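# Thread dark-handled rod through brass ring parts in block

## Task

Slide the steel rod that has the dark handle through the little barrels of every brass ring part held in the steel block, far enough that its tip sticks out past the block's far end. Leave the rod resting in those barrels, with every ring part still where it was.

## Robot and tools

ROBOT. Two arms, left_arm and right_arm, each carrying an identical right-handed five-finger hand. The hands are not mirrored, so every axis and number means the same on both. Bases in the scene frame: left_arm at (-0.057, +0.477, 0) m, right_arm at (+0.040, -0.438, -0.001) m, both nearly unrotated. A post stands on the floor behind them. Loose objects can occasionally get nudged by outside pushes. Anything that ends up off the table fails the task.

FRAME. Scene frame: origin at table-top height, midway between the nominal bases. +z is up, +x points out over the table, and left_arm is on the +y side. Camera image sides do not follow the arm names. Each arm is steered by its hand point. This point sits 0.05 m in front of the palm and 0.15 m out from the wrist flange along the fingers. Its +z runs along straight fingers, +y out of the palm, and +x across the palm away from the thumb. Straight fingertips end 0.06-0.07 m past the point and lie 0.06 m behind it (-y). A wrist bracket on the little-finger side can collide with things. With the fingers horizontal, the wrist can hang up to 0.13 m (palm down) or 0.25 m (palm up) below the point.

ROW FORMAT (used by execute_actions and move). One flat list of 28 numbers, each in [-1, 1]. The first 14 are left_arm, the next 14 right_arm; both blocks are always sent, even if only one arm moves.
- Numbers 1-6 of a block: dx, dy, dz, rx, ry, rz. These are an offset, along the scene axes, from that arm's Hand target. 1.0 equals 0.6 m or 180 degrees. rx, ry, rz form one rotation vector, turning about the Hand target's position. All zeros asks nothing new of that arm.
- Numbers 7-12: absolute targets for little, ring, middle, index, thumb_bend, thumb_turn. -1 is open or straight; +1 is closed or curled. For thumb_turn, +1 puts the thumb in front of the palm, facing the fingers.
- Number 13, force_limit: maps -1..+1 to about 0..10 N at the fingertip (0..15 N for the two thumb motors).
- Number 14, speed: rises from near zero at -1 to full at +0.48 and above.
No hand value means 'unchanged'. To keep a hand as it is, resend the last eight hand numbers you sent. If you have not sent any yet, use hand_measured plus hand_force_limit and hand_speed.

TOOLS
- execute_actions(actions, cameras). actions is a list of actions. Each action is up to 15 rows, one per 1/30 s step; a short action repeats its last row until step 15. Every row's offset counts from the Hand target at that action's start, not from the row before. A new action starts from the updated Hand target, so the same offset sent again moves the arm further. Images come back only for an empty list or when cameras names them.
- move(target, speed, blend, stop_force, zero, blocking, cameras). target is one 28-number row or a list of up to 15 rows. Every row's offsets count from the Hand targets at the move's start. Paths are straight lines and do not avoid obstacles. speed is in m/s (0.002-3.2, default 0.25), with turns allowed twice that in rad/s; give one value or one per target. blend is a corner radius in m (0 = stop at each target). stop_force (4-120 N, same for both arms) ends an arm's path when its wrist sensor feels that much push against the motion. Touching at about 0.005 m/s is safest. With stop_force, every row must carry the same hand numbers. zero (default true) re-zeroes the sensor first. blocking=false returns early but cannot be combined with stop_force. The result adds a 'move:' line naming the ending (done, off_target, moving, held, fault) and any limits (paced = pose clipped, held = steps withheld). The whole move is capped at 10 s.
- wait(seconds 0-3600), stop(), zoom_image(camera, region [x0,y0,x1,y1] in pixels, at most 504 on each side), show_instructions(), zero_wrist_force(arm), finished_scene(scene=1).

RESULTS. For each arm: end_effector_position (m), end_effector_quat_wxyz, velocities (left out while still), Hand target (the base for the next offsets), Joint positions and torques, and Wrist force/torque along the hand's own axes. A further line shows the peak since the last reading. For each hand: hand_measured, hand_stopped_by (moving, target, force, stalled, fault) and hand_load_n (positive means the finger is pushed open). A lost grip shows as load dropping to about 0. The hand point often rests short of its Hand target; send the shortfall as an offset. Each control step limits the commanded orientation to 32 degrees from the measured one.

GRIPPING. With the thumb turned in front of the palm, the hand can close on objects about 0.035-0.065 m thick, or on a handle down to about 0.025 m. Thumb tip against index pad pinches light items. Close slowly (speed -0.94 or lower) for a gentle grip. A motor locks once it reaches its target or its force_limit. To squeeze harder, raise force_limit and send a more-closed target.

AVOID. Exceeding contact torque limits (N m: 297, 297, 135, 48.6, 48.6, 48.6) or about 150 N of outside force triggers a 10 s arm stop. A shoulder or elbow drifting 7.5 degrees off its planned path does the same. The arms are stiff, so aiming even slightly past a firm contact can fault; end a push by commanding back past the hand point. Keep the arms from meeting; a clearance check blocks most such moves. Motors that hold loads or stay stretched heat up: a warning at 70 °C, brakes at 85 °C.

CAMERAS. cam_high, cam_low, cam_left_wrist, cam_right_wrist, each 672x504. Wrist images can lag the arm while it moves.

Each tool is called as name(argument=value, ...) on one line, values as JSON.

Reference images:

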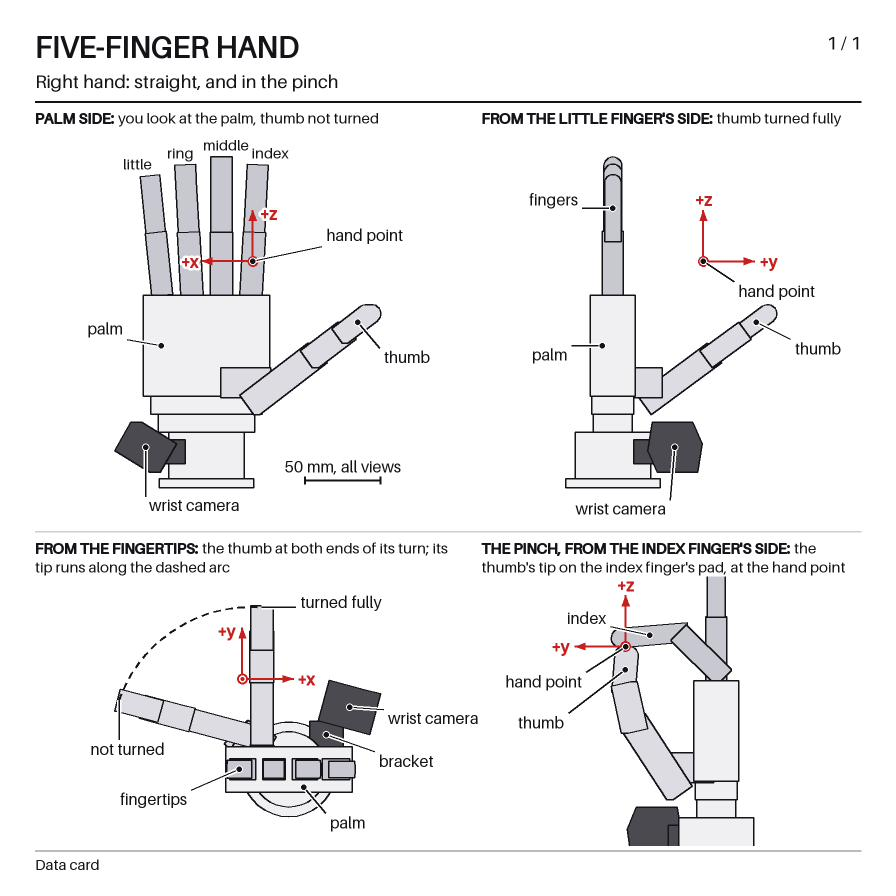

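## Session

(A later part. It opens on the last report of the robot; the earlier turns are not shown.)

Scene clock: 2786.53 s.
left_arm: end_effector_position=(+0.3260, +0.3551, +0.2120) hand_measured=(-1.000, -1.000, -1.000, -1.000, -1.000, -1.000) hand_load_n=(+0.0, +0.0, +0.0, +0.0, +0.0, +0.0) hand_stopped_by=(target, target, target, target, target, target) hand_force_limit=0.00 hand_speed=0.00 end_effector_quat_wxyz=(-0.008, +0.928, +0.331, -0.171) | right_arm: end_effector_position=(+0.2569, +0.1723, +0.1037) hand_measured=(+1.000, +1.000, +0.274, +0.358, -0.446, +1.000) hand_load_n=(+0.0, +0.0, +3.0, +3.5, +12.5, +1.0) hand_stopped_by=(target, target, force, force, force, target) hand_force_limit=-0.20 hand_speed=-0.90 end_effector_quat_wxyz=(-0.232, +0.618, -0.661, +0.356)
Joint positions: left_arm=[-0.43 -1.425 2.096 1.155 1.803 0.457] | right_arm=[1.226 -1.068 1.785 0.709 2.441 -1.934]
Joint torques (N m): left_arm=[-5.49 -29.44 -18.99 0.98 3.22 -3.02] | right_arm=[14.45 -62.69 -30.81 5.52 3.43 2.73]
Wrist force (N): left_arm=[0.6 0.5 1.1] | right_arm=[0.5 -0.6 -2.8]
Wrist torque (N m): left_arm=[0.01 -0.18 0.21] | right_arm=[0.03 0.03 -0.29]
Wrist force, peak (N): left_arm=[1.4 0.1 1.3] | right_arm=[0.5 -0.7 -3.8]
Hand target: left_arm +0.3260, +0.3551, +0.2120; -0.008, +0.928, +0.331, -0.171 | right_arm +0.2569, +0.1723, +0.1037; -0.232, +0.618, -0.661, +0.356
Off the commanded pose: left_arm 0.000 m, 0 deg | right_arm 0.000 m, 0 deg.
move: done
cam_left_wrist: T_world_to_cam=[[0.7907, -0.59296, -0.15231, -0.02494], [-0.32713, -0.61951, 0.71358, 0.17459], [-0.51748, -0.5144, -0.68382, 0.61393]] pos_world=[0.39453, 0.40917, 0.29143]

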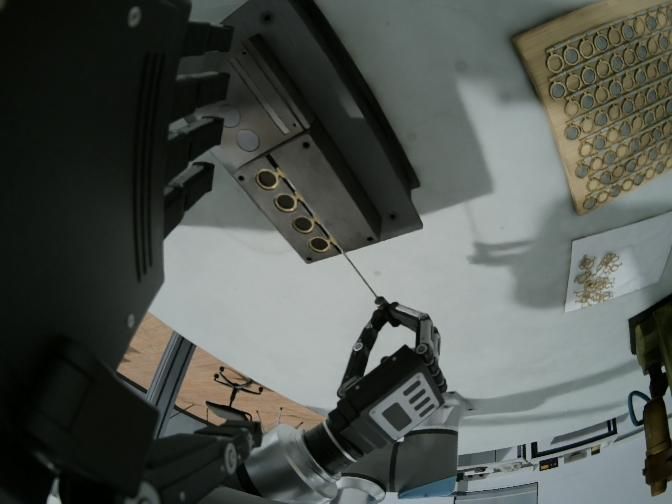

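Inside B4. Continue toward the far end.

move(target=[0,0,0,0,0,0,-1,-1,-1,-1,-1,-1,0,0,0.0013,0.0125,0.0,0,0,0,1,1,0.3,0.36,-0.3,1,-0.2,-0.9], speed=0.004, stop_force=4, cameras=["cam_left_wrist"])

zoom_image(camera="cam_left_wrist", region=[260, 145, 300, 185])

zoom_image(camera="cam_left_wrist", region=[340, 230, 440, 330])

Scene clock: 2806.00 s.
left_arm: end_effector_position=(+0.3260, +0.3551, +0.2120) hand_measured=(-1.000, -1.000, -1.000, -1.000, -1.000, -1.000) hand_load_n=(+0.0, -0.5, +0.0, +0.0, +0.0, +0.0) hand_stopped_by=(target, target, target, target, target, target) hand_force_limit=0.00 hand_speed=0.00 end_effector_quat_wxyz=(-0.008, +0.928, +0.331, -0.171) | right_arm: end_effector_position=(+0.2577, +0.1798, +0.1037) hand_measured=(+1.000, +1.000, +0.274, +0.358, -0.446, +1.000) hand_load_n=(+0.0, +0.0, +3.5, +3.5, +13.0, +0.5) hand_stopped_by=(target, target, force, force, force, target) hand_force_limit=-0.20 hand_speed=-0.90 end_effector_quat_wxyz=(-0.232, +0.618, -0.661, +0.356)
Joint positions: left_arm=[-0.43 -1.425 2.096 1.155 1.803 0.457] | right_arm=[1.229 -1.057 1.768 0.719 2.441 -1.929]
Joint torques (N m): left_arm=[-5.7 -30.57 -18.83 1.3 3.38 -2.71] | right_arm=[14.49 -63.64 -33.25 5.08 3.67 2.58]
Wrist force (N): left_arm=[1.1 0.0 1.4] | right_arm=[0.4 -0.6 -3.6]
Wrist torque (N m): left_arm=[-0.08 -0.26 0.22] | right_arm=[0.10 0.07 -0.30]
Wrist force, peak (N): left_arm=[0.9 0.5 1.4] | right_arm=[0.4 -0.7 -4.0]
Hand target: left_arm +0.3260, +0.3551, +0.2120; -0.008, +0.928, +0.331, -0.171 | right_arm +0.2577, +0.1798, +0.1037; -0.232, +0.618, -0.661, +0.356
Off the commanded pose: left_arm 0.000 m, 0 deg | right_arm 0.000 m, 0 deg.
move: done
cam_left_wrist: T_world_to_cam=[[0.7907, -0.59296, -0.15231, -0.02494], [-0.32713, -0.61951, 0.71358, 0.17459], [-0.51748, -0.5144, -0.68382, 0.61393]] pos_world=[0.39453, 0.40917, 0.29143]

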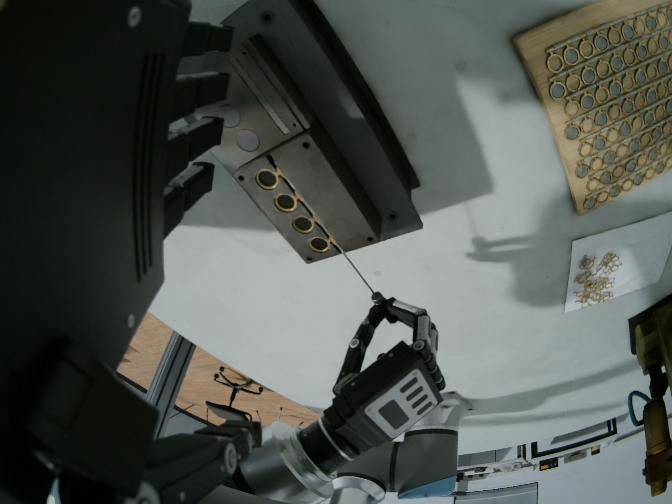

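Scaled by 12.600 from the camera's image (finer frame: 960x720).

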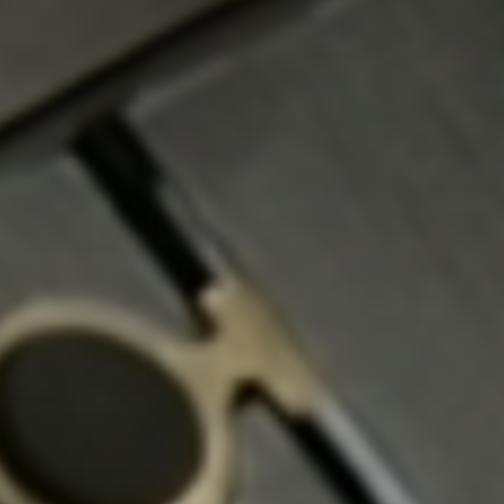

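Scaled by 5.040 from the camera's image (finer frame: 960x720).

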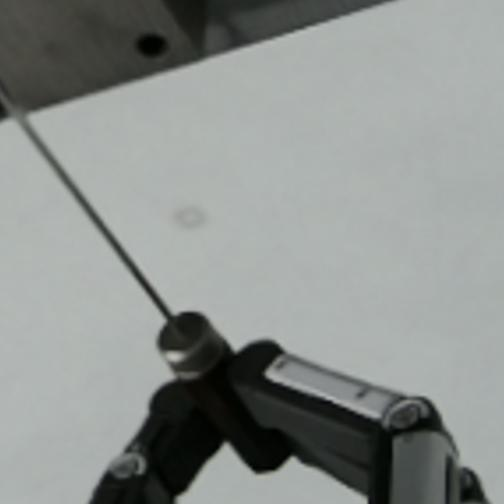

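zoom_image(camera="cam_left_wrist", region=[210, 40, 330, 180])

zoom_image(camera="cam_left_wrist", region=[250, 135, 280, 165])

Scaled by 3.600 from the camera's image (finer frame: 960x720).

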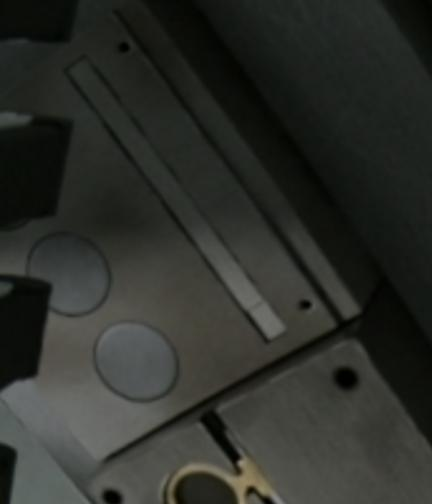

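Scaled by 16.800 from the camera's image (finer frame: 960x720).

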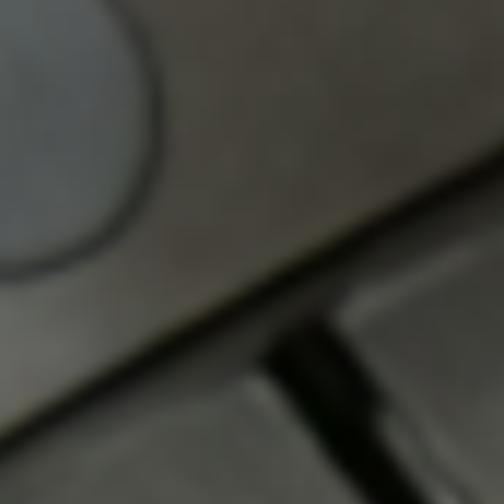

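move(target=[0,0,0,0,0,0,-1,-1,-1,-1,-1,-1,0,0,0.0003,0.0033,0.0,0,0,0,1,1,0.3,0.36,-0.3,1,-0.2,-0.9], speed=0.004, stop_force=4, cameras=["cam_left_wrist", "cam_low", "cam_right_wrist"])

zoom_image(camera="cam_low", region=[230, 180, 350, 270])

zoom_image(camera="cam_left_wrist", region=[250, 135, 290, 175])

Scene clock: 2854.90 s.
left_arm: end_effector_position=(+0.3260, +0.3551, +0.2120) hand_measured=(-1.000, -1.000, -1.000, -1.000, -1.000, -1.000) hand_load_n=(+0.0, +0.0, +0.5, +0.0, -0.5, +0.0) hand_stopped_by=(target, target, target, target, target, target) hand_force_limit=0.00 hand_speed=0.00 end_effector_quat_wxyz=(-0.008, +0.928, +0.331, -0.171) | right_arm: end_effector_position=(+0.2579, +0.1818, +0.1037) hand_measured=(+1.000, +1.000, +0.274, +0.358, -0.446, +1.000) hand_load_n=(+0.0, +0.0, +3.5, +3.5, +12.5, +1.0) hand_stopped_by=(target, target, force, force, force, target) hand_force_limit=-0.20 hand_speed=-0.90 end_effector_quat_wxyz=(-0.232, +0.618, -0.661, +0.356)
Joint positions: left_arm=[-0.43 -1.425 2.096 1.155 1.803 0.457] | right_arm=[1.23 -1.054 1.764 0.721 2.442 -1.928]
Joint torques (N m): left_arm=[-7.51 -32.29 -18.47 1.17 3.37 -2.74] | right_arm=[10.08 -61.23 -33.41 5.06 3.9 2.24]
Wrist force (N): left_arm=[0.7 0.3 1.3] | right_arm=[1.0 -0.3 -3.7]
Wrist torque (N m): left_arm=[-0.03 -0.20 0.22] | right_arm=[0.15 0.00 -0.26]
Wrist force, peak (N): left_arm=[1.1 0.2 1.6] | right_arm=[0.8 -0.4 -4.1]
Hand target: left_arm +0.3260, +0.3551, +0.2120; -0.008, +0.928, +0.331, -0.171 | right_arm +0.2579, +0.1818, +0.1037; -0.232, +0.618, -0.661, +0.356
Off the commanded pose: left_arm 0.000 m, 0 deg | right_arm 0.000 m, 0 deg.
move: done
cam_left_wrist: T_world_to_cam=[[0.7907, -0.59296, -0.15231, -0.02494], [-0.32713, -0.61951, 0.71358, 0.17459], [-0.51748, -0.5144, -0.68382, 0.61393]] pos_world=[0.39453, 0.40917, 0.29143]
cam_right_wrist: T_world_to_cam=[[-0.69415, -0.25731, -0.67227, 0.29503], [-0.40607, 0.91112, 0.07055, -0.06996], [0.59436, 0.32196, -0.73694, -0.01675]] pos_world=[0.18634, 0.14505, 0.19093]
Images, in order (width x height): cam_low 672x504, cam_left_wrist 672x504, cam_right_wrist 672x504.

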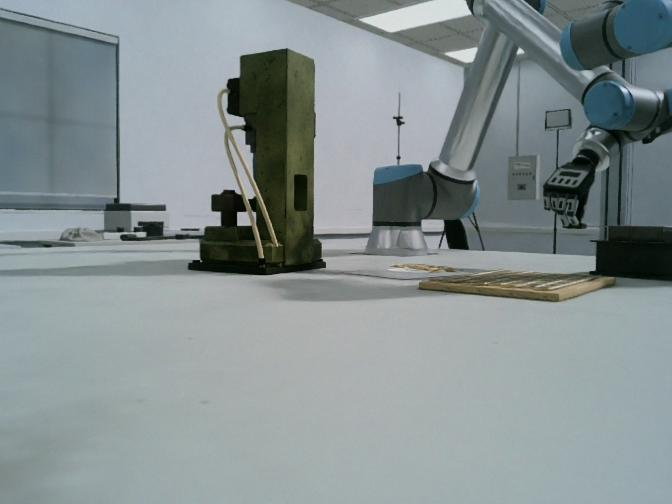

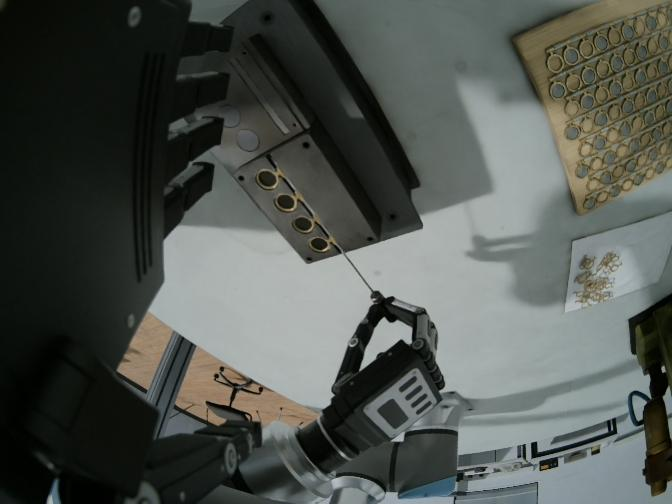

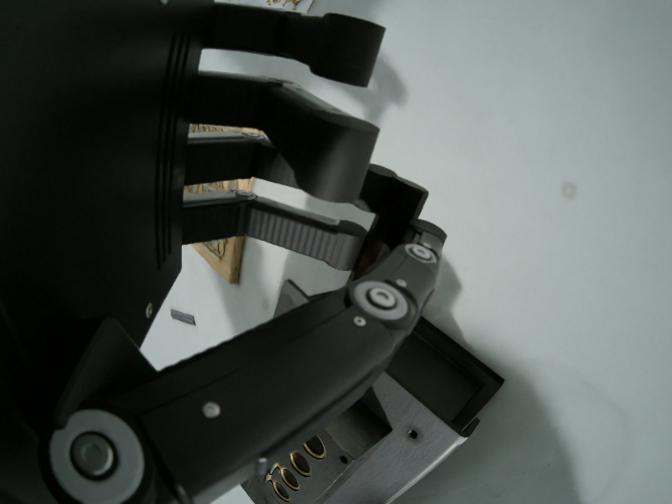

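Scaled by 4.200 from the camera's image (finer frame: 960x720).

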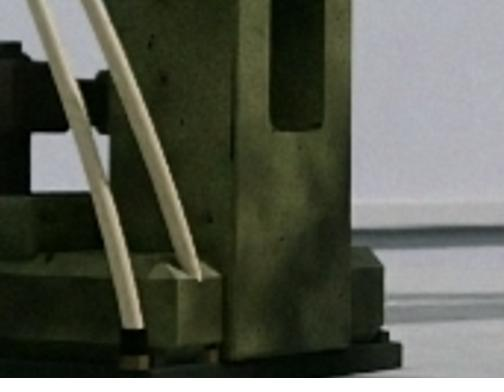

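Scaled by 12.600 from the camera's image (finer frame: 960x720).

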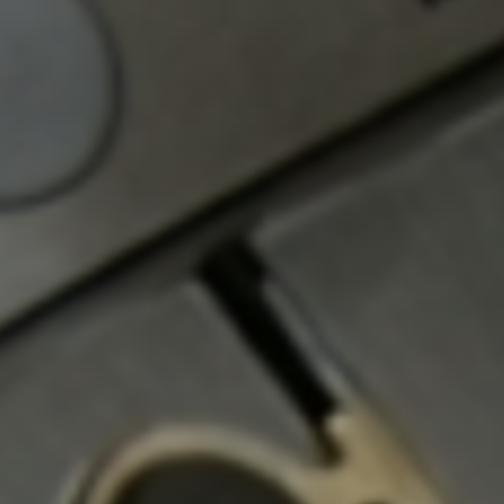

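zoom_image(camera="cam_right_wrist", region=[240, 360, 500, 504])

zoom_image(camera="cam_low", region=[560, 200, 672, 300])

Scaled by 1.938 from the camera's image (finer frame: 960x720).

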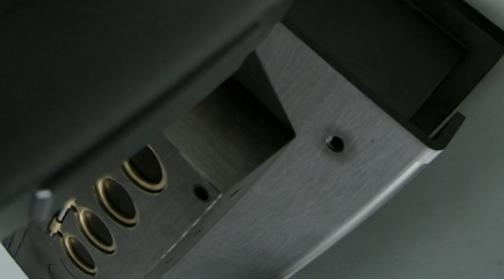

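Scaled by 4.500 from the camera's image (finer frame: 960x720).

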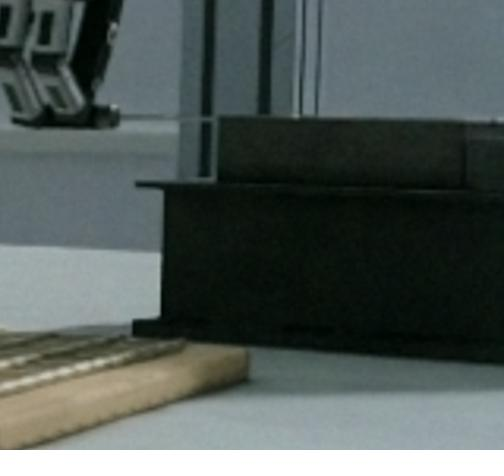

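zoom_image(camera="cam_low", region=[602, 210, 672, 260])

zoom_image(camera="cam_low", region=[648, 218, 672, 236])

Scaled by 7.200 from the camera's image (finer frame: 960x720).

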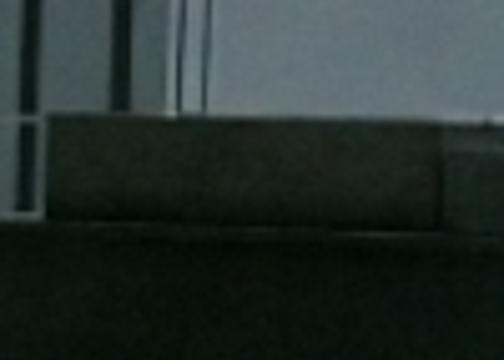

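Scaled by 21.000 from the camera's image (finer frame: 960x720).

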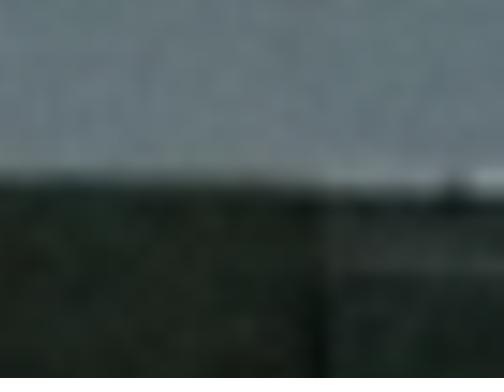

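move(target=[0,0,0,0,0,0,-1,-1,-1,-1,-1,-1,0,0,0.0007,0.0067,0.0,0,0,0,1,1,0.3,0.36,-0.3,1,-0.2,-0.9], speed=0.003, stop_force=4, cameras=["cam_left_wrist"])

zoom_image(camera="cam_left_wrist", region=[250, 135, 290, 175])

Scene clock: 2891.70 s.
left_arm: end_effector_position=(+0.3260, +0.3551, +0.2120) hand_measured=(-1.000, -1.000, -1.000, -1.000, -1.000, -1.000) hand_load_n=(+0.0, +0.0, +0.0, -0.5, +0.0, +0.0) hand_stopped_by=(target, target, target, target, target, target) hand_force_limit=0.00 hand_speed=0.00 end_effector_quat_wxyz=(-0.008, +0.928, +0.331, -0.171) | right_arm: end_effector_position=(+0.2583, +0.1858, +0.1037) hand_measured=(+1.000, +1.000, +0.274, +0.358, -0.446, +1.000) hand_load_n=(+0.0, +0.0, +3.0, +3.5, +12.5, +0.5) hand_stopped_by=(target, target, force, force, force, target) hand_force_limit=-0.20 hand_speed=-0.90 end_effector_quat_wxyz=(-0.232, +0.618, -0.661, +0.356)
Joint positions: left_arm=[-0.43 -1.425 2.096 1.155 1.803 0.457] | right_arm=[1.232 -1.049 1.755 0.727 2.442 -1.925]
Joint torques (N m): left_arm=[-3.67 -32.38 -17.55 1.3 3.18 -2.87] | right_arm=[10.91 -62.38 -33.05 5.09 3.87 2.6]
Wrist force (N): left_arm=[1.1 0.4 1.6] | right_arm=[0.6 -0.4 -3.5]
Wrist torque (N m): left_arm=[-0.04 -0.27 0.24] | right_arm=[0.14 0.04 -0.29]
Wrist force, peak (N): left_arm=[1.1 0.1 1.7] | right_arm=[0.8 -0.7 -3.8]
Hand target: left_arm +0.3260, +0.3551, +0.2120; -0.008, +0.928, +0.331, -0.171 | right_arm +0.2583, +0.1858, +0.1037; -0.232, +0.618, -0.661, +0.356
Off the commanded pose: left_arm 0.000 m, 0 deg | right_arm 0.000 m, 0 deg.
move: done
cam_left_wrist: T_world_to_cam=[[0.7907, -0.59296, -0.15231, -0.02494], [-0.32713, -0.61951, 0.71358, 0.17459], [-0.51748, -0.5144, -0.68382, 0.61393]] pos_world=[0.39453, 0.40917, 0.29143]

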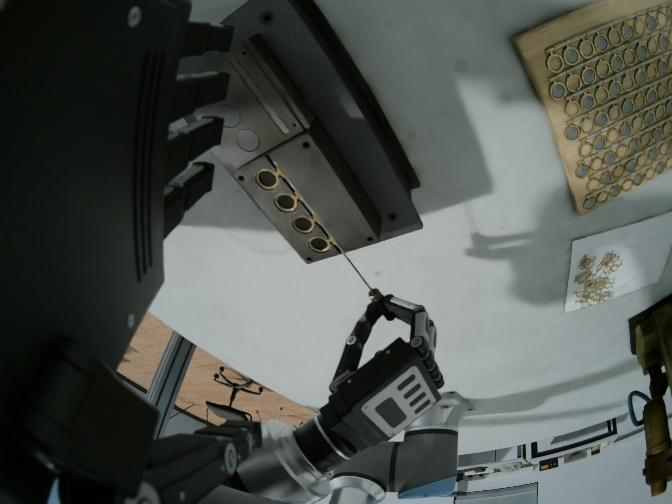

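Scaled by 12.600 from the camera's image (finer frame: 960x720).

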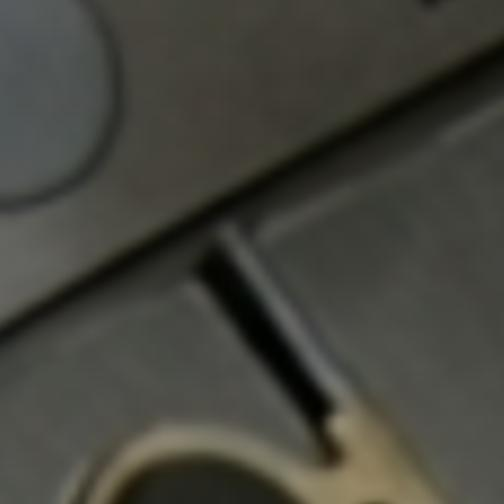

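move(target=[0,0,0,0,0,0,-1,-1,-1,-1,-1,-1,0,0,0.0008,0.0075,0.0,0,0,0,1,1,0.3,0.36,-0.3,1,-0.2,-0.9], speed=0.003, stop_force=4, cameras=["cam_left_wrist", "cam_low"])

zoom_image(camera="cam_left_wrist", region=[250, 135, 290, 175])

zoom_image(camera="cam_low", region=[572, 205, 672, 255])

Scene clock: 2904.30 s.
left_arm: end_effector_position=(+0.3260, +0.3551, +0.2120) hand_measured=(-1.000, -1.000, -1.000, -1.000, -1.000, -1.000) hand_load_n=(+0.0, +0.0, +0.0, +0.0, +0.0, +0.0) hand_stopped_by=(target, target, target, target, target, target) hand_force_limit=0.00 hand_speed=0.00 end_effector_quat_wxyz=(-0.008, +0.928, +0.331, -0.171) | right_arm: end_effector_position=(+0.2588, +0.1903, +0.1037) hand_measured=(+1.000, +1.000, +0.274, +0.358, -0.446, +1.000) hand_load_n=(+0.0, +0.0, +3.5, +4.0, +13.0, +0.5) hand_stopped_by=(target, target, force, force, force, target) hand_force_limit=-0.20 hand_speed=-0.90 end_effector_quat_wxyz=(-0.232, +0.618, -0.661, +0.356)
Joint positions: left_arm=[-0.43 -1.425 2.096 1.155 1.803 0.457] | right_arm=[1.233 -1.043 1.745 0.733 2.442 -1.922]
Joint torques (N m): left_arm=[-5.05 -33.76 -18.93 1.07 3.23 -2.4] | right_arm=[11.38 -62.87 -33.28 5.5 3.89 2.26]
Wrist force (N): left_arm=[1.0 -0.1 1.2] | right_arm=[0.6 -0.4 -3.5]
Wrist torque (N m): left_arm=[-0.08 -0.24 0.21] | right_arm=[0.14 0.03 -0.30]
Wrist force, peak (N): left_arm=[1.1 0.3 1.6] | right_arm=[0.6 -0.8 -4.3]
Hand target: left_arm +0.3260, +0.3551, +0.2120; -0.008, +0.928, +0.331, -0.171 | right_arm +0.2588, +0.1903, +0.1037; -0.232, +0.618, -0.661, +0.356
Off the commanded pose: left_arm 0.000 m, 0 deg | right_arm 0.000 m, 0 deg.
move: done
cam_left_wrist: T_world_to_cam=[[0.7907, -0.59296, -0.15231, -0.02494], [-0.32713, -0.61951, 0.71358, 0.17459], [-0.51748, -0.5144, -0.68382, 0.61393]] pos_world=[0.39453, 0.40917, 0.29143]
Images, in order (width x height): cam_low 672x504, cam_left_wrist 672x504.

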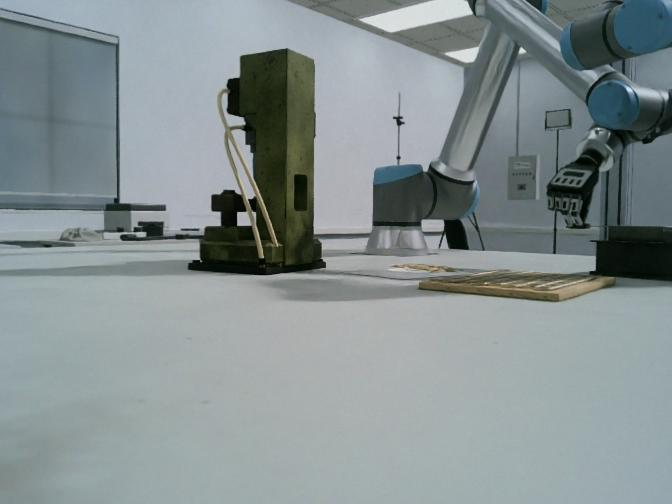

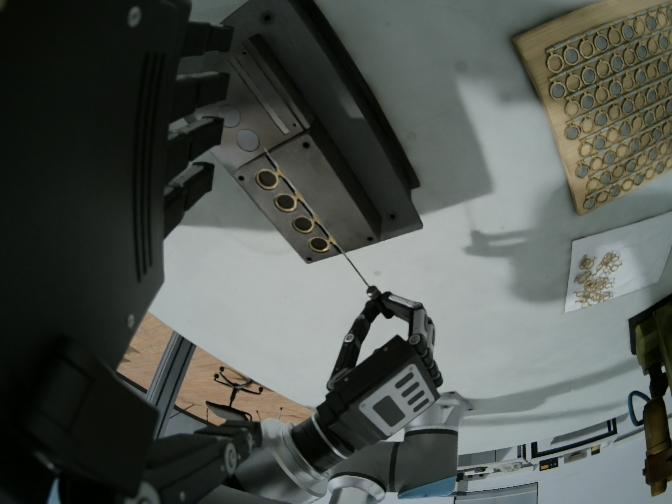

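Scaled by 12.600 from the camera's image (finer frame: 960x720).

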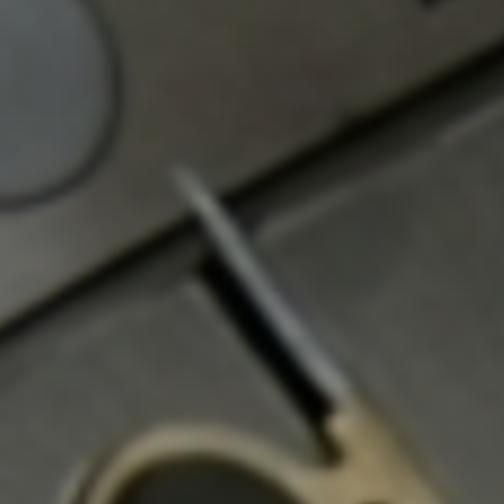

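Scaled by 5.040 from the camera's image (finer frame: 960x720).

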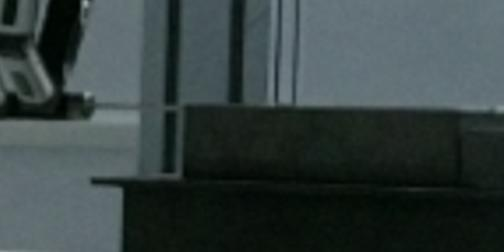

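move(target=[0,0,0,0,0,0,-1,-1,-1,-1,-1,-1,0,0,0.0010,0.0092,0.0,0,0,0,1,1,0.3,0.36,-0.3,1,-0.2,-0.9], speed=0.004, stop_force=4, cameras=["cam_left_wrist", "cam_right_wrist"])

zoom_image(camera="cam_left_wrist", region=[245, 130, 345, 260])

zoom_image(camera="cam_left_wrist", region=[325, 235, 445, 355])

zoom_image(camera="cam_right_wrist", region=[320, 140, 480, 300])

Scene clock: 2930.20 s.
left_arm: end_effector_position=(+0.3260, +0.3551, +0.2120) hand_measured=(-1.000, -1.000, -1.000, -1.000, -1.000, -1.000) hand_load_n=(+0.0, +0.0, +0.0, +0.0, +0.0, +0.0) hand_stopped_by=(target, target, target, target, target, target) hand_force_limit=0.00 hand_speed=0.00 end_effector_quat_wxyz=(-0.008, +0.928, +0.331, -0.171) | right_arm: end_effector_position=(+0.2594, +0.1959, +0.1037) hand_measured=(+1.000, +1.000, +0.274, +0.358, -0.446, +1.000) hand_load_n=(+0.0, +0.0, +3.5, +3.5, +13.0, +1.0) hand_stopped_by=(target, target, force, force, force, target) hand_force_limit=-0.20 hand_speed=-0.90 end_effector_quat_wxyz=(-0.232, +0.618, -0.661, +0.356)
Joint positions: left_arm=[-0.43 -1.425 2.096 1.155 1.803 0.457] | right_arm=[1.235 -1.035 1.732 0.74 2.442 -1.919]
Joint torques (N m): left_arm=[-4.69 -34.5 -18.21 1.15 2.99 -2.81] | right_arm=[12.83 -65.31 -33.94 4.63 4.05 2.81]
Wrist force (N): left_arm=[0.8 0.2 1.0] | right_arm=[1.0 -0.3 -3.5]
Wrist torque (N m): left_arm=[-0.03 -0.20 0.21] | right_arm=[0.14 -0.04 -0.29]
Wrist force, peak (N): left_arm=[0.9 0.4 1.6] | right_arm=[0.9 -0.8 -3.9]
Hand target: left_arm +0.3260, +0.3551, +0.2120; -0.008, +0.928, +0.331, -0.171 | right_arm +0.2594, +0.1959, +0.1037; -0.232, +0.618, -0.661, +0.356
Off the commanded pose: left_arm 0.000 m, 0 deg | right_arm 0.000 m, 0 deg.
move: done
cam_left_wrist: T_world_to_cam=[[0.7907, -0.59296, -0.15231, -0.02494], [-0.32713, -0.61951, 0.71358, 0.17459], [-0.51748, -0.5144, -0.68382, 0.61393]] pos_world=[0.39453, 0.40917, 0.29143]
cam_right_wrist: T_world_to_cam=[[-0.69415, -0.25731, -0.67227, 0.29967], [-0.40607, 0.91112, 0.07055, -0.08211], [0.59436, 0.32196, -0.73694, -0.02215]] pos_world=[0.18784, 0.15905, 0.19093]

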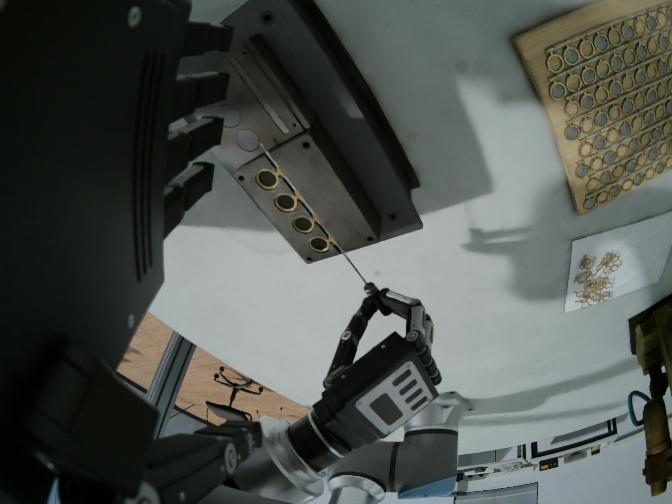

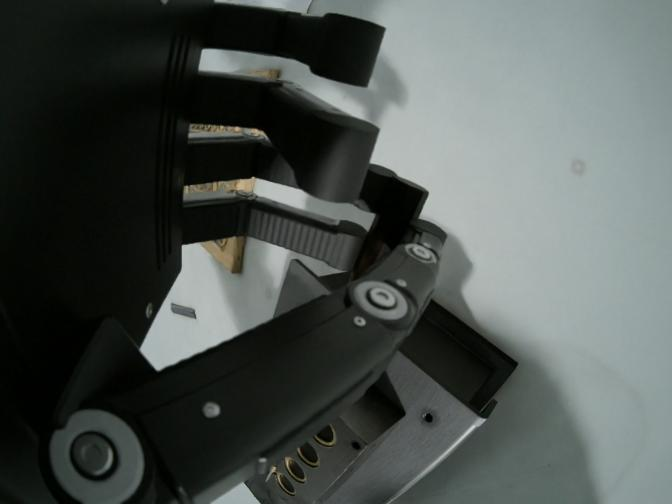

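Scaled by 3.877 from the camera's image (finer frame: 960x720).

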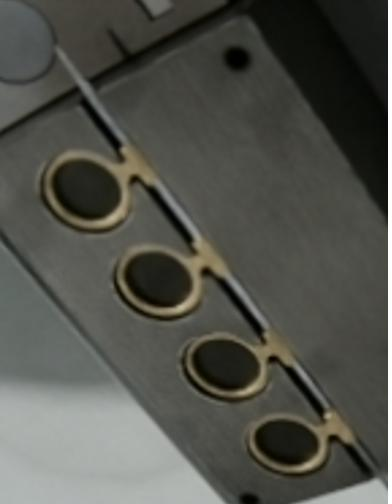

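Scaled by 4.200 from the camera's image (finer frame: 960x720).

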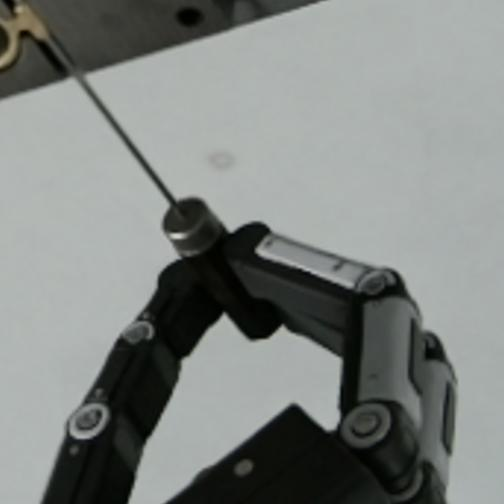

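Scaled by 3.150 from the camera's image (finer frame: 960x720).

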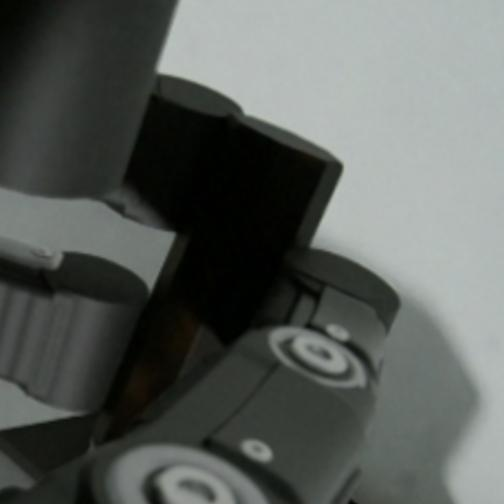

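move(target=[0,0,0,0,0,0,-1,-1,-1,-1,-1,-1,0,0,0,0,0,0,0,0,1,1,0.22,0.30,-0.3,1,-0.2,-0.96], speed=0.004, cameras=["cam_left_wrist"])

zoom_image(camera="cam_left_wrist", region=[325, 235, 445, 355])

zoom_image(camera="cam_left_wrist", region=[285, 185, 325, 225])

Scene clock: 2961.53 s.
left_arm: end_effector_position=(+0.3260, +0.3551, +0.2120) hand_measured=(-1.000, -1.000, -1.000, -1.000, -1.000, -1.000) hand_load_n=(+0.0, +0.0, +0.0, +0.0, -0.5, +0.0) hand_stopped_by=(target, target, target, target, target, target) hand_force_limit=0.00 hand_speed=0.00 end_effector_quat_wxyz=(-0.008, +0.928, +0.331, -0.171) | right_arm: end_effector_position=(+0.2594, +0.1959, +0.1038) hand_measured=(+1.000, +1.000, +0.220, +0.300, -0.446, +1.000) hand_load_n=(+0.0, +0.0, +1.5, +1.5, +6.0, +0.0) hand_stopped_by=(target, target, target, target, force, target) hand_force_limit=-0.20 hand_speed=-0.96 end_effector_quat_wxyz=(-0.232, +0.618, -0.661, +0.356)
Joint positions: left_arm=[-0.43 -1.425 2.096 1.155 1.803 0.457] | right_arm=[1.235 -1.035 1.732 0.74 2.442 -1.919]
Joint torques (N m): left_arm=[-7.04 -35.61 -18.24 1.23 3.41 -2.63] | right_arm=[13.87 -66.39 -32.95 4.89 4.09 1.92]
Wrist force (N): left_arm=[0.7 0.3 0.9] | right_arm=[0.6 -0.8 -3.8]
Wrist torque (N m): left_arm=[-0.01 -0.18 0.22] | right_arm=[0.10 -0.01 -0.29]
Wrist force, peak (N): left_arm=[1.2 0.0 1.5] | right_arm=[0.7 -0.9 -4.0]
Hand target: left_arm +0.3260, +0.3551, +0.2120; -0.008, +0.928, +0.331, -0.171 | right_arm +0.2594, +0.1959, +0.1037; -0.232, +0.618, -0.661, +0.356
Off the commanded pose: left_arm 0.000 m, 0 deg | right_arm 0.000 m, 0 deg.
move: done
cam_left_wrist: T_world_to_cam=[[0.7907, -0.59296, -0.15231, -0.02494], [-0.32713, -0.61951, 0.71358, 0.17459], [-0.51748, -0.5144, -0.68382, 0.61393]] pos_world=[0.39453, 0.40917, 0.29143]

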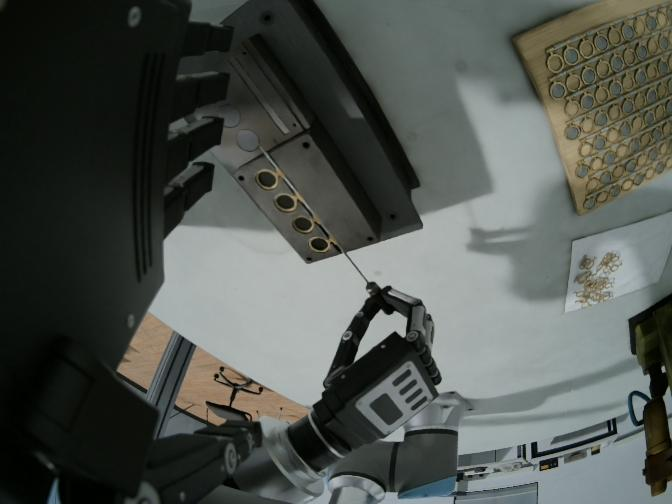

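Scaled by 4.200 from the camera's image (finer frame: 960x720).

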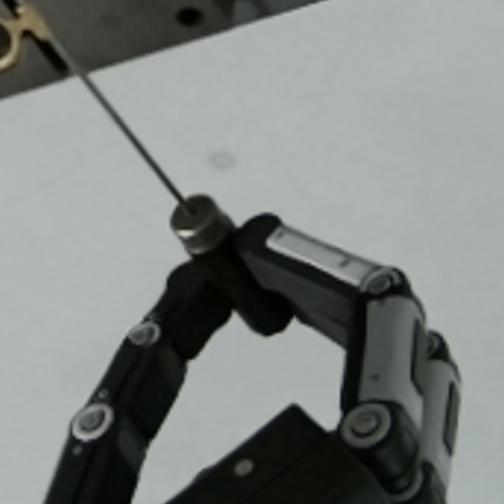

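Scaled by 12.600 from the camera's image (finer frame: 960x720).

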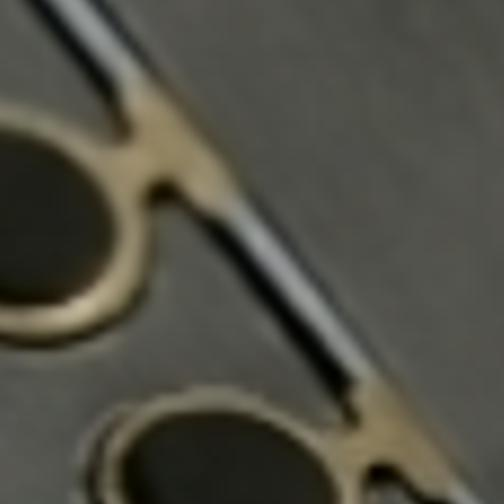

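move(target=[0,0,0,0,0,0,-1,-1,-1,-1,-1,-1,0,0,0,0,0,0,0,0,1,1,0.22,0.30,-0.48,1,-0.2,-0.97], speed=0.004, cameras=["cam_left_wrist"])

zoom_image(camera="cam_left_wrist", region=[325, 235, 445, 355])

zoom_image(camera="cam_left_wrist", region=[285, 185, 325, 225])

Scene clock: 2986.17 s.
left_arm: end_effector_position=(+0.3260, +0.3551, +0.2120) hand_measured=(-1.000, -1.000, -1.000, -1.000, -1.000, -1.000) hand_load_n=(+0.0, +0.0, +0.0, +0.0, +0.0, +0.0) hand_stopped_by=(target, target, target, target, target, target) hand_force_limit=0.00 hand_speed=0.00 end_effector_quat_wxyz=(-0.008, +0.928, +0.331, -0.171) | right_arm: end_effector_position=(+0.2594, +0.1959, +0.1038) hand_measured=(+1.000, +1.000, +0.220, +0.300, -0.480, +1.000) hand_load_n=(+0.0, +0.0, +0.0, +1.0, +2.0, +0.0) hand_stopped_by=(target, target, target, target, moving, target) hand_force_limit=-0.20 hand_speed=-0.97 end_effector_quat_wxyz=(-0.232, +0.618, -0.661, +0.356)
Joint positions: left_arm=[-0.43 -1.425 2.096 1.155 1.803 0.457] | right_arm=[1.235 -1.035 1.732 0.74 2.442 -1.919]
Joint torques (N m): left_arm=[-4.42 -35.95 -18.91 1.07 3.01 -2.39] | right_arm=[12.42 -66.27 -30.52 4.79 2.94 1.88]
Wrist force (N): left_arm=[0.5 0.3 1.2] | right_arm=[0.8 -0.3 -3.1]
Wrist torque (N m): left_arm=[-0.03 -0.16 0.20] | right_arm=[0.13 -0.03 -0.29]
Wrist force, peak (N): left_arm=[1.4 0.2 1.3] | right_arm=[0.8 -0.8 -4.3]
Hand target: left_arm +0.3260, +0.3551, +0.2120; -0.008, +0.928, +0.331, -0.171 | right_arm +0.2594, +0.1959, +0.1037; -0.232, +0.618, -0.661, +0.356
Off the commanded pose: left_arm 0.000 m, 0 deg | right_arm 0.000 m, 0 deg.
move: done
cam_left_wrist: T_world_to_cam=[[0.7907, -0.59296, -0.15231, -0.02494], [-0.32713, -0.61951, 0.71358, 0.17459], [-0.51748, -0.5144, -0.68382, 0.61393]] pos_world=[0.39453, 0.40917, 0.29143]

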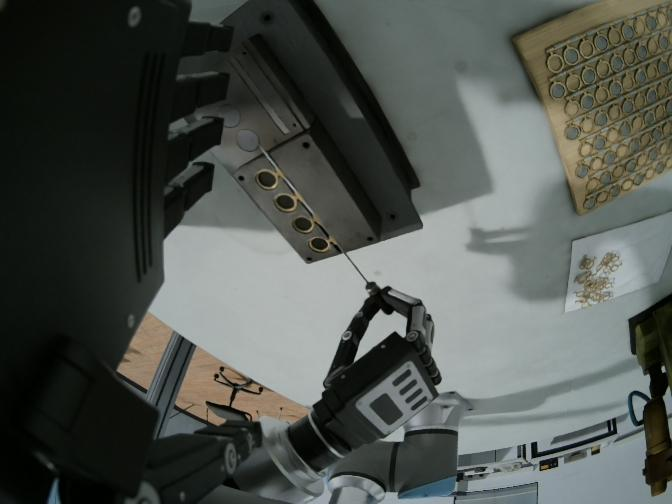

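Scaled by 4.200 from the camera's image (finer frame: 960x720).

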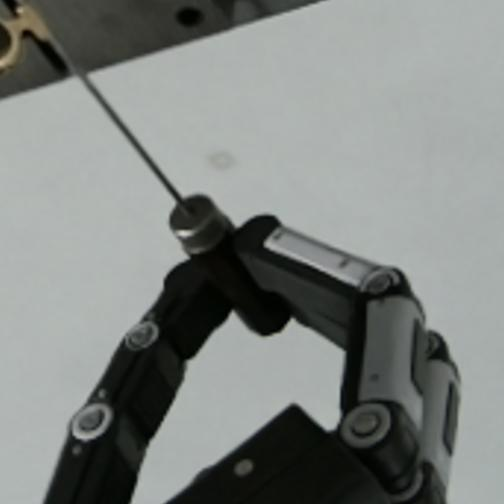

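Scaled by 12.600 from the camera's image (finer frame: 960x720).

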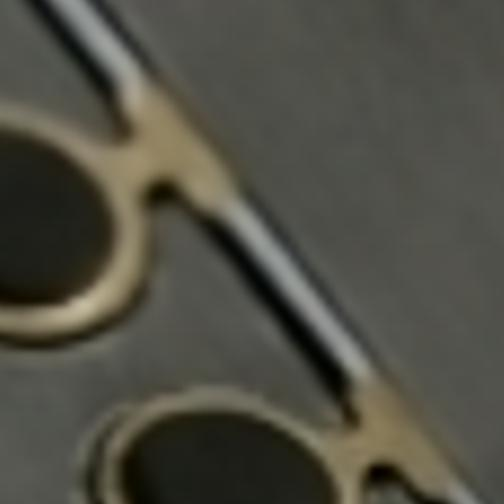

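move(target=[0,0,0,0,0,0,-1,-1,-1,-1,-1,-1,0,0,0,0,0,0,0,0,1,1,0.18,0.26,-0.50,1,-0.2,-0.96], speed=0.004, cameras=["cam_left_wrist"])

zoom_image(camera="cam_left_wrist", region=[325, 235, 445, 355])

zoom_image(camera="cam_left_wrist", region=[245, 130, 345, 260])

Scene clock: 2997.20 s.
left_arm: end_effector_position=(+0.3260, +0.3551, +0.2120) hand_measured=(-1.000, -1.000, -1.000, -1.000, -1.000, -1.000) hand_load_n=(+0.0, +0.0, +0.0, +0.0, +0.0, +0.0) hand_stopped_by=(target, target, target, target, target, target) hand_force_limit=0.00 hand_speed=0.00 end_effector_quat_wxyz=(-0.008, +0.928, +0.331, -0.171) | right_arm: end_effector_position=(+0.2594, +0.1959, +0.1038) hand_measured=(+1.000, +1.000, +0.180, +0.260, -0.500, +1.000) hand_load_n=(+0.0, +0.0, +0.0, +0.0, +0.0, +0.0) hand_stopped_by=(target, target, target, target, target, target) hand_force_limit=-0.20 hand_speed=-0.96 end_effector_quat_wxyz=(-0.232, +0.618, -0.661, +0.356)
Joint positions: left_arm=[-0.43 -1.425 2.096 1.155 1.803 0.457] | right_arm=[1.235 -1.035 1.732 0.74 2.442 -1.919]
Joint torques (N m): left_arm=[-4.24 -37.88 -18.9 1.51 2.45 -2.58] | right_arm=[10.42 -66.2 -30.45 4.89 3.05 1.56]
Wrist force (N): left_arm=[0.7 0.2 0.7] | right_arm=[0.8 -0.4 -3.2]
Wrist torque (N m): left_arm=[-0.01 -0.17 0.21] | right_arm=[0.11 -0.03 -0.30]
Wrist force, peak (N): left_arm=[1.0 0.4 1.4] | right_arm=[0.7 -0.6 -3.9]
Hand target: left_arm +0.3260, +0.3551, +0.2120; -0.008, +0.928, +0.331, -0.171 | right_arm +0.2594, +0.1959, +0.1037; -0.232, +0.618, -0.661, +0.356
Off the commanded pose: left_arm 0.000 m, 0 deg | right_arm 0.000 m, 0 deg.
move: done
cam_left_wrist: T_world_to_cam=[[0.7907, -0.59296, -0.15231, -0.02494], [-0.32713, -0.61951, 0.71358, 0.17459], [-0.51748, -0.5144, -0.68382, 0.61393]] pos_world=[0.39453, 0.40917, 0.29143]

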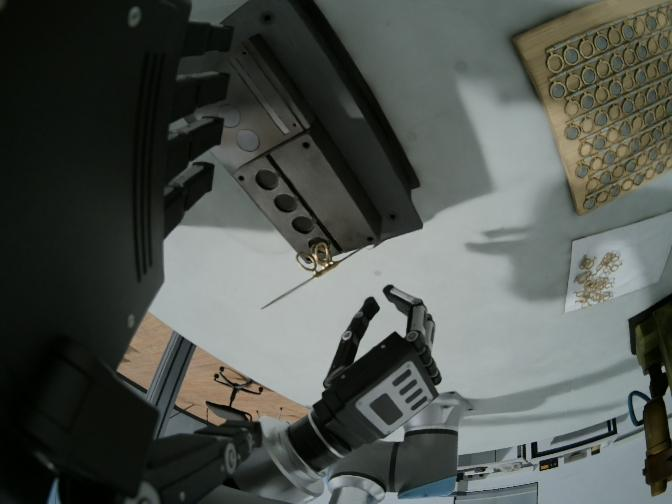

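Scaled by 4.200 from the camera's image (finer frame: 960x720).

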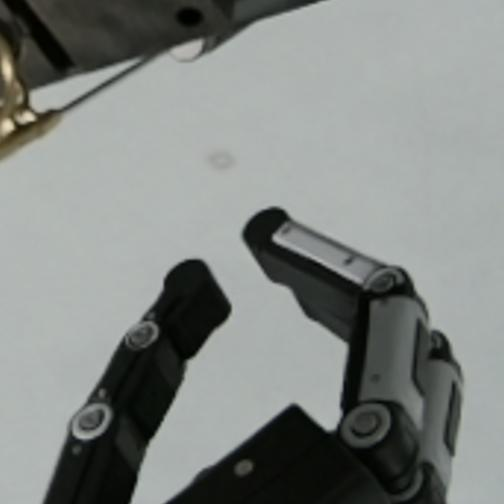

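Scaled by 3.877 from the camera's image (finer frame: 960x720).

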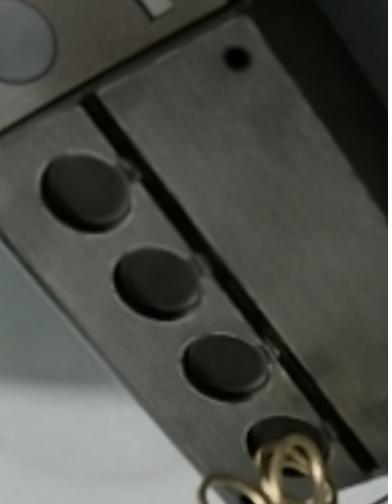

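zoom_image(camera="cam_left_wrist", region=[250, 210, 410, 330])

zoom_image(camera="cam_left_wrist", region=[290, 225, 350, 285])

zoom_image(camera="cam_left_wrist", region=[340, 215, 400, 275])

Scaled by 3.150 from the camera's image (finer frame: 960x720).

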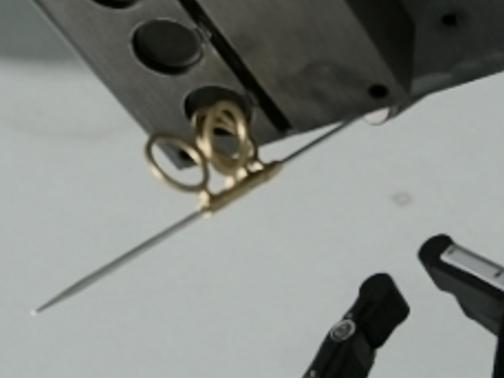

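Scaled by 8.400 from the camera's image (finer frame: 960x720).

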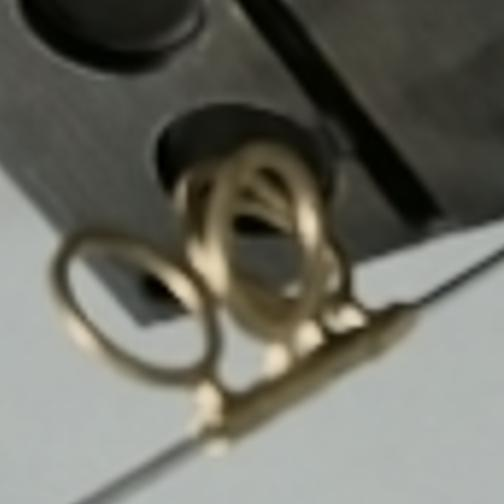

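Scaled by 8.400 from the camera's image (finer frame: 960x720).

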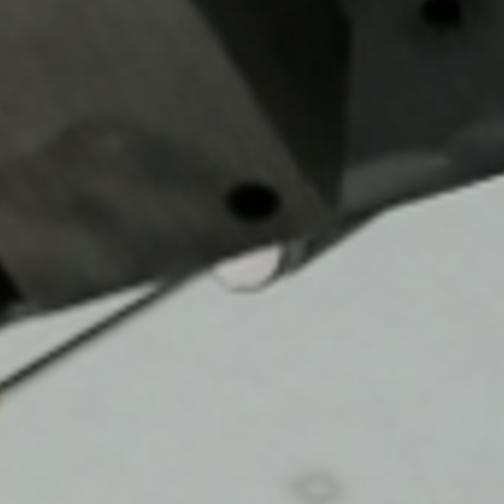

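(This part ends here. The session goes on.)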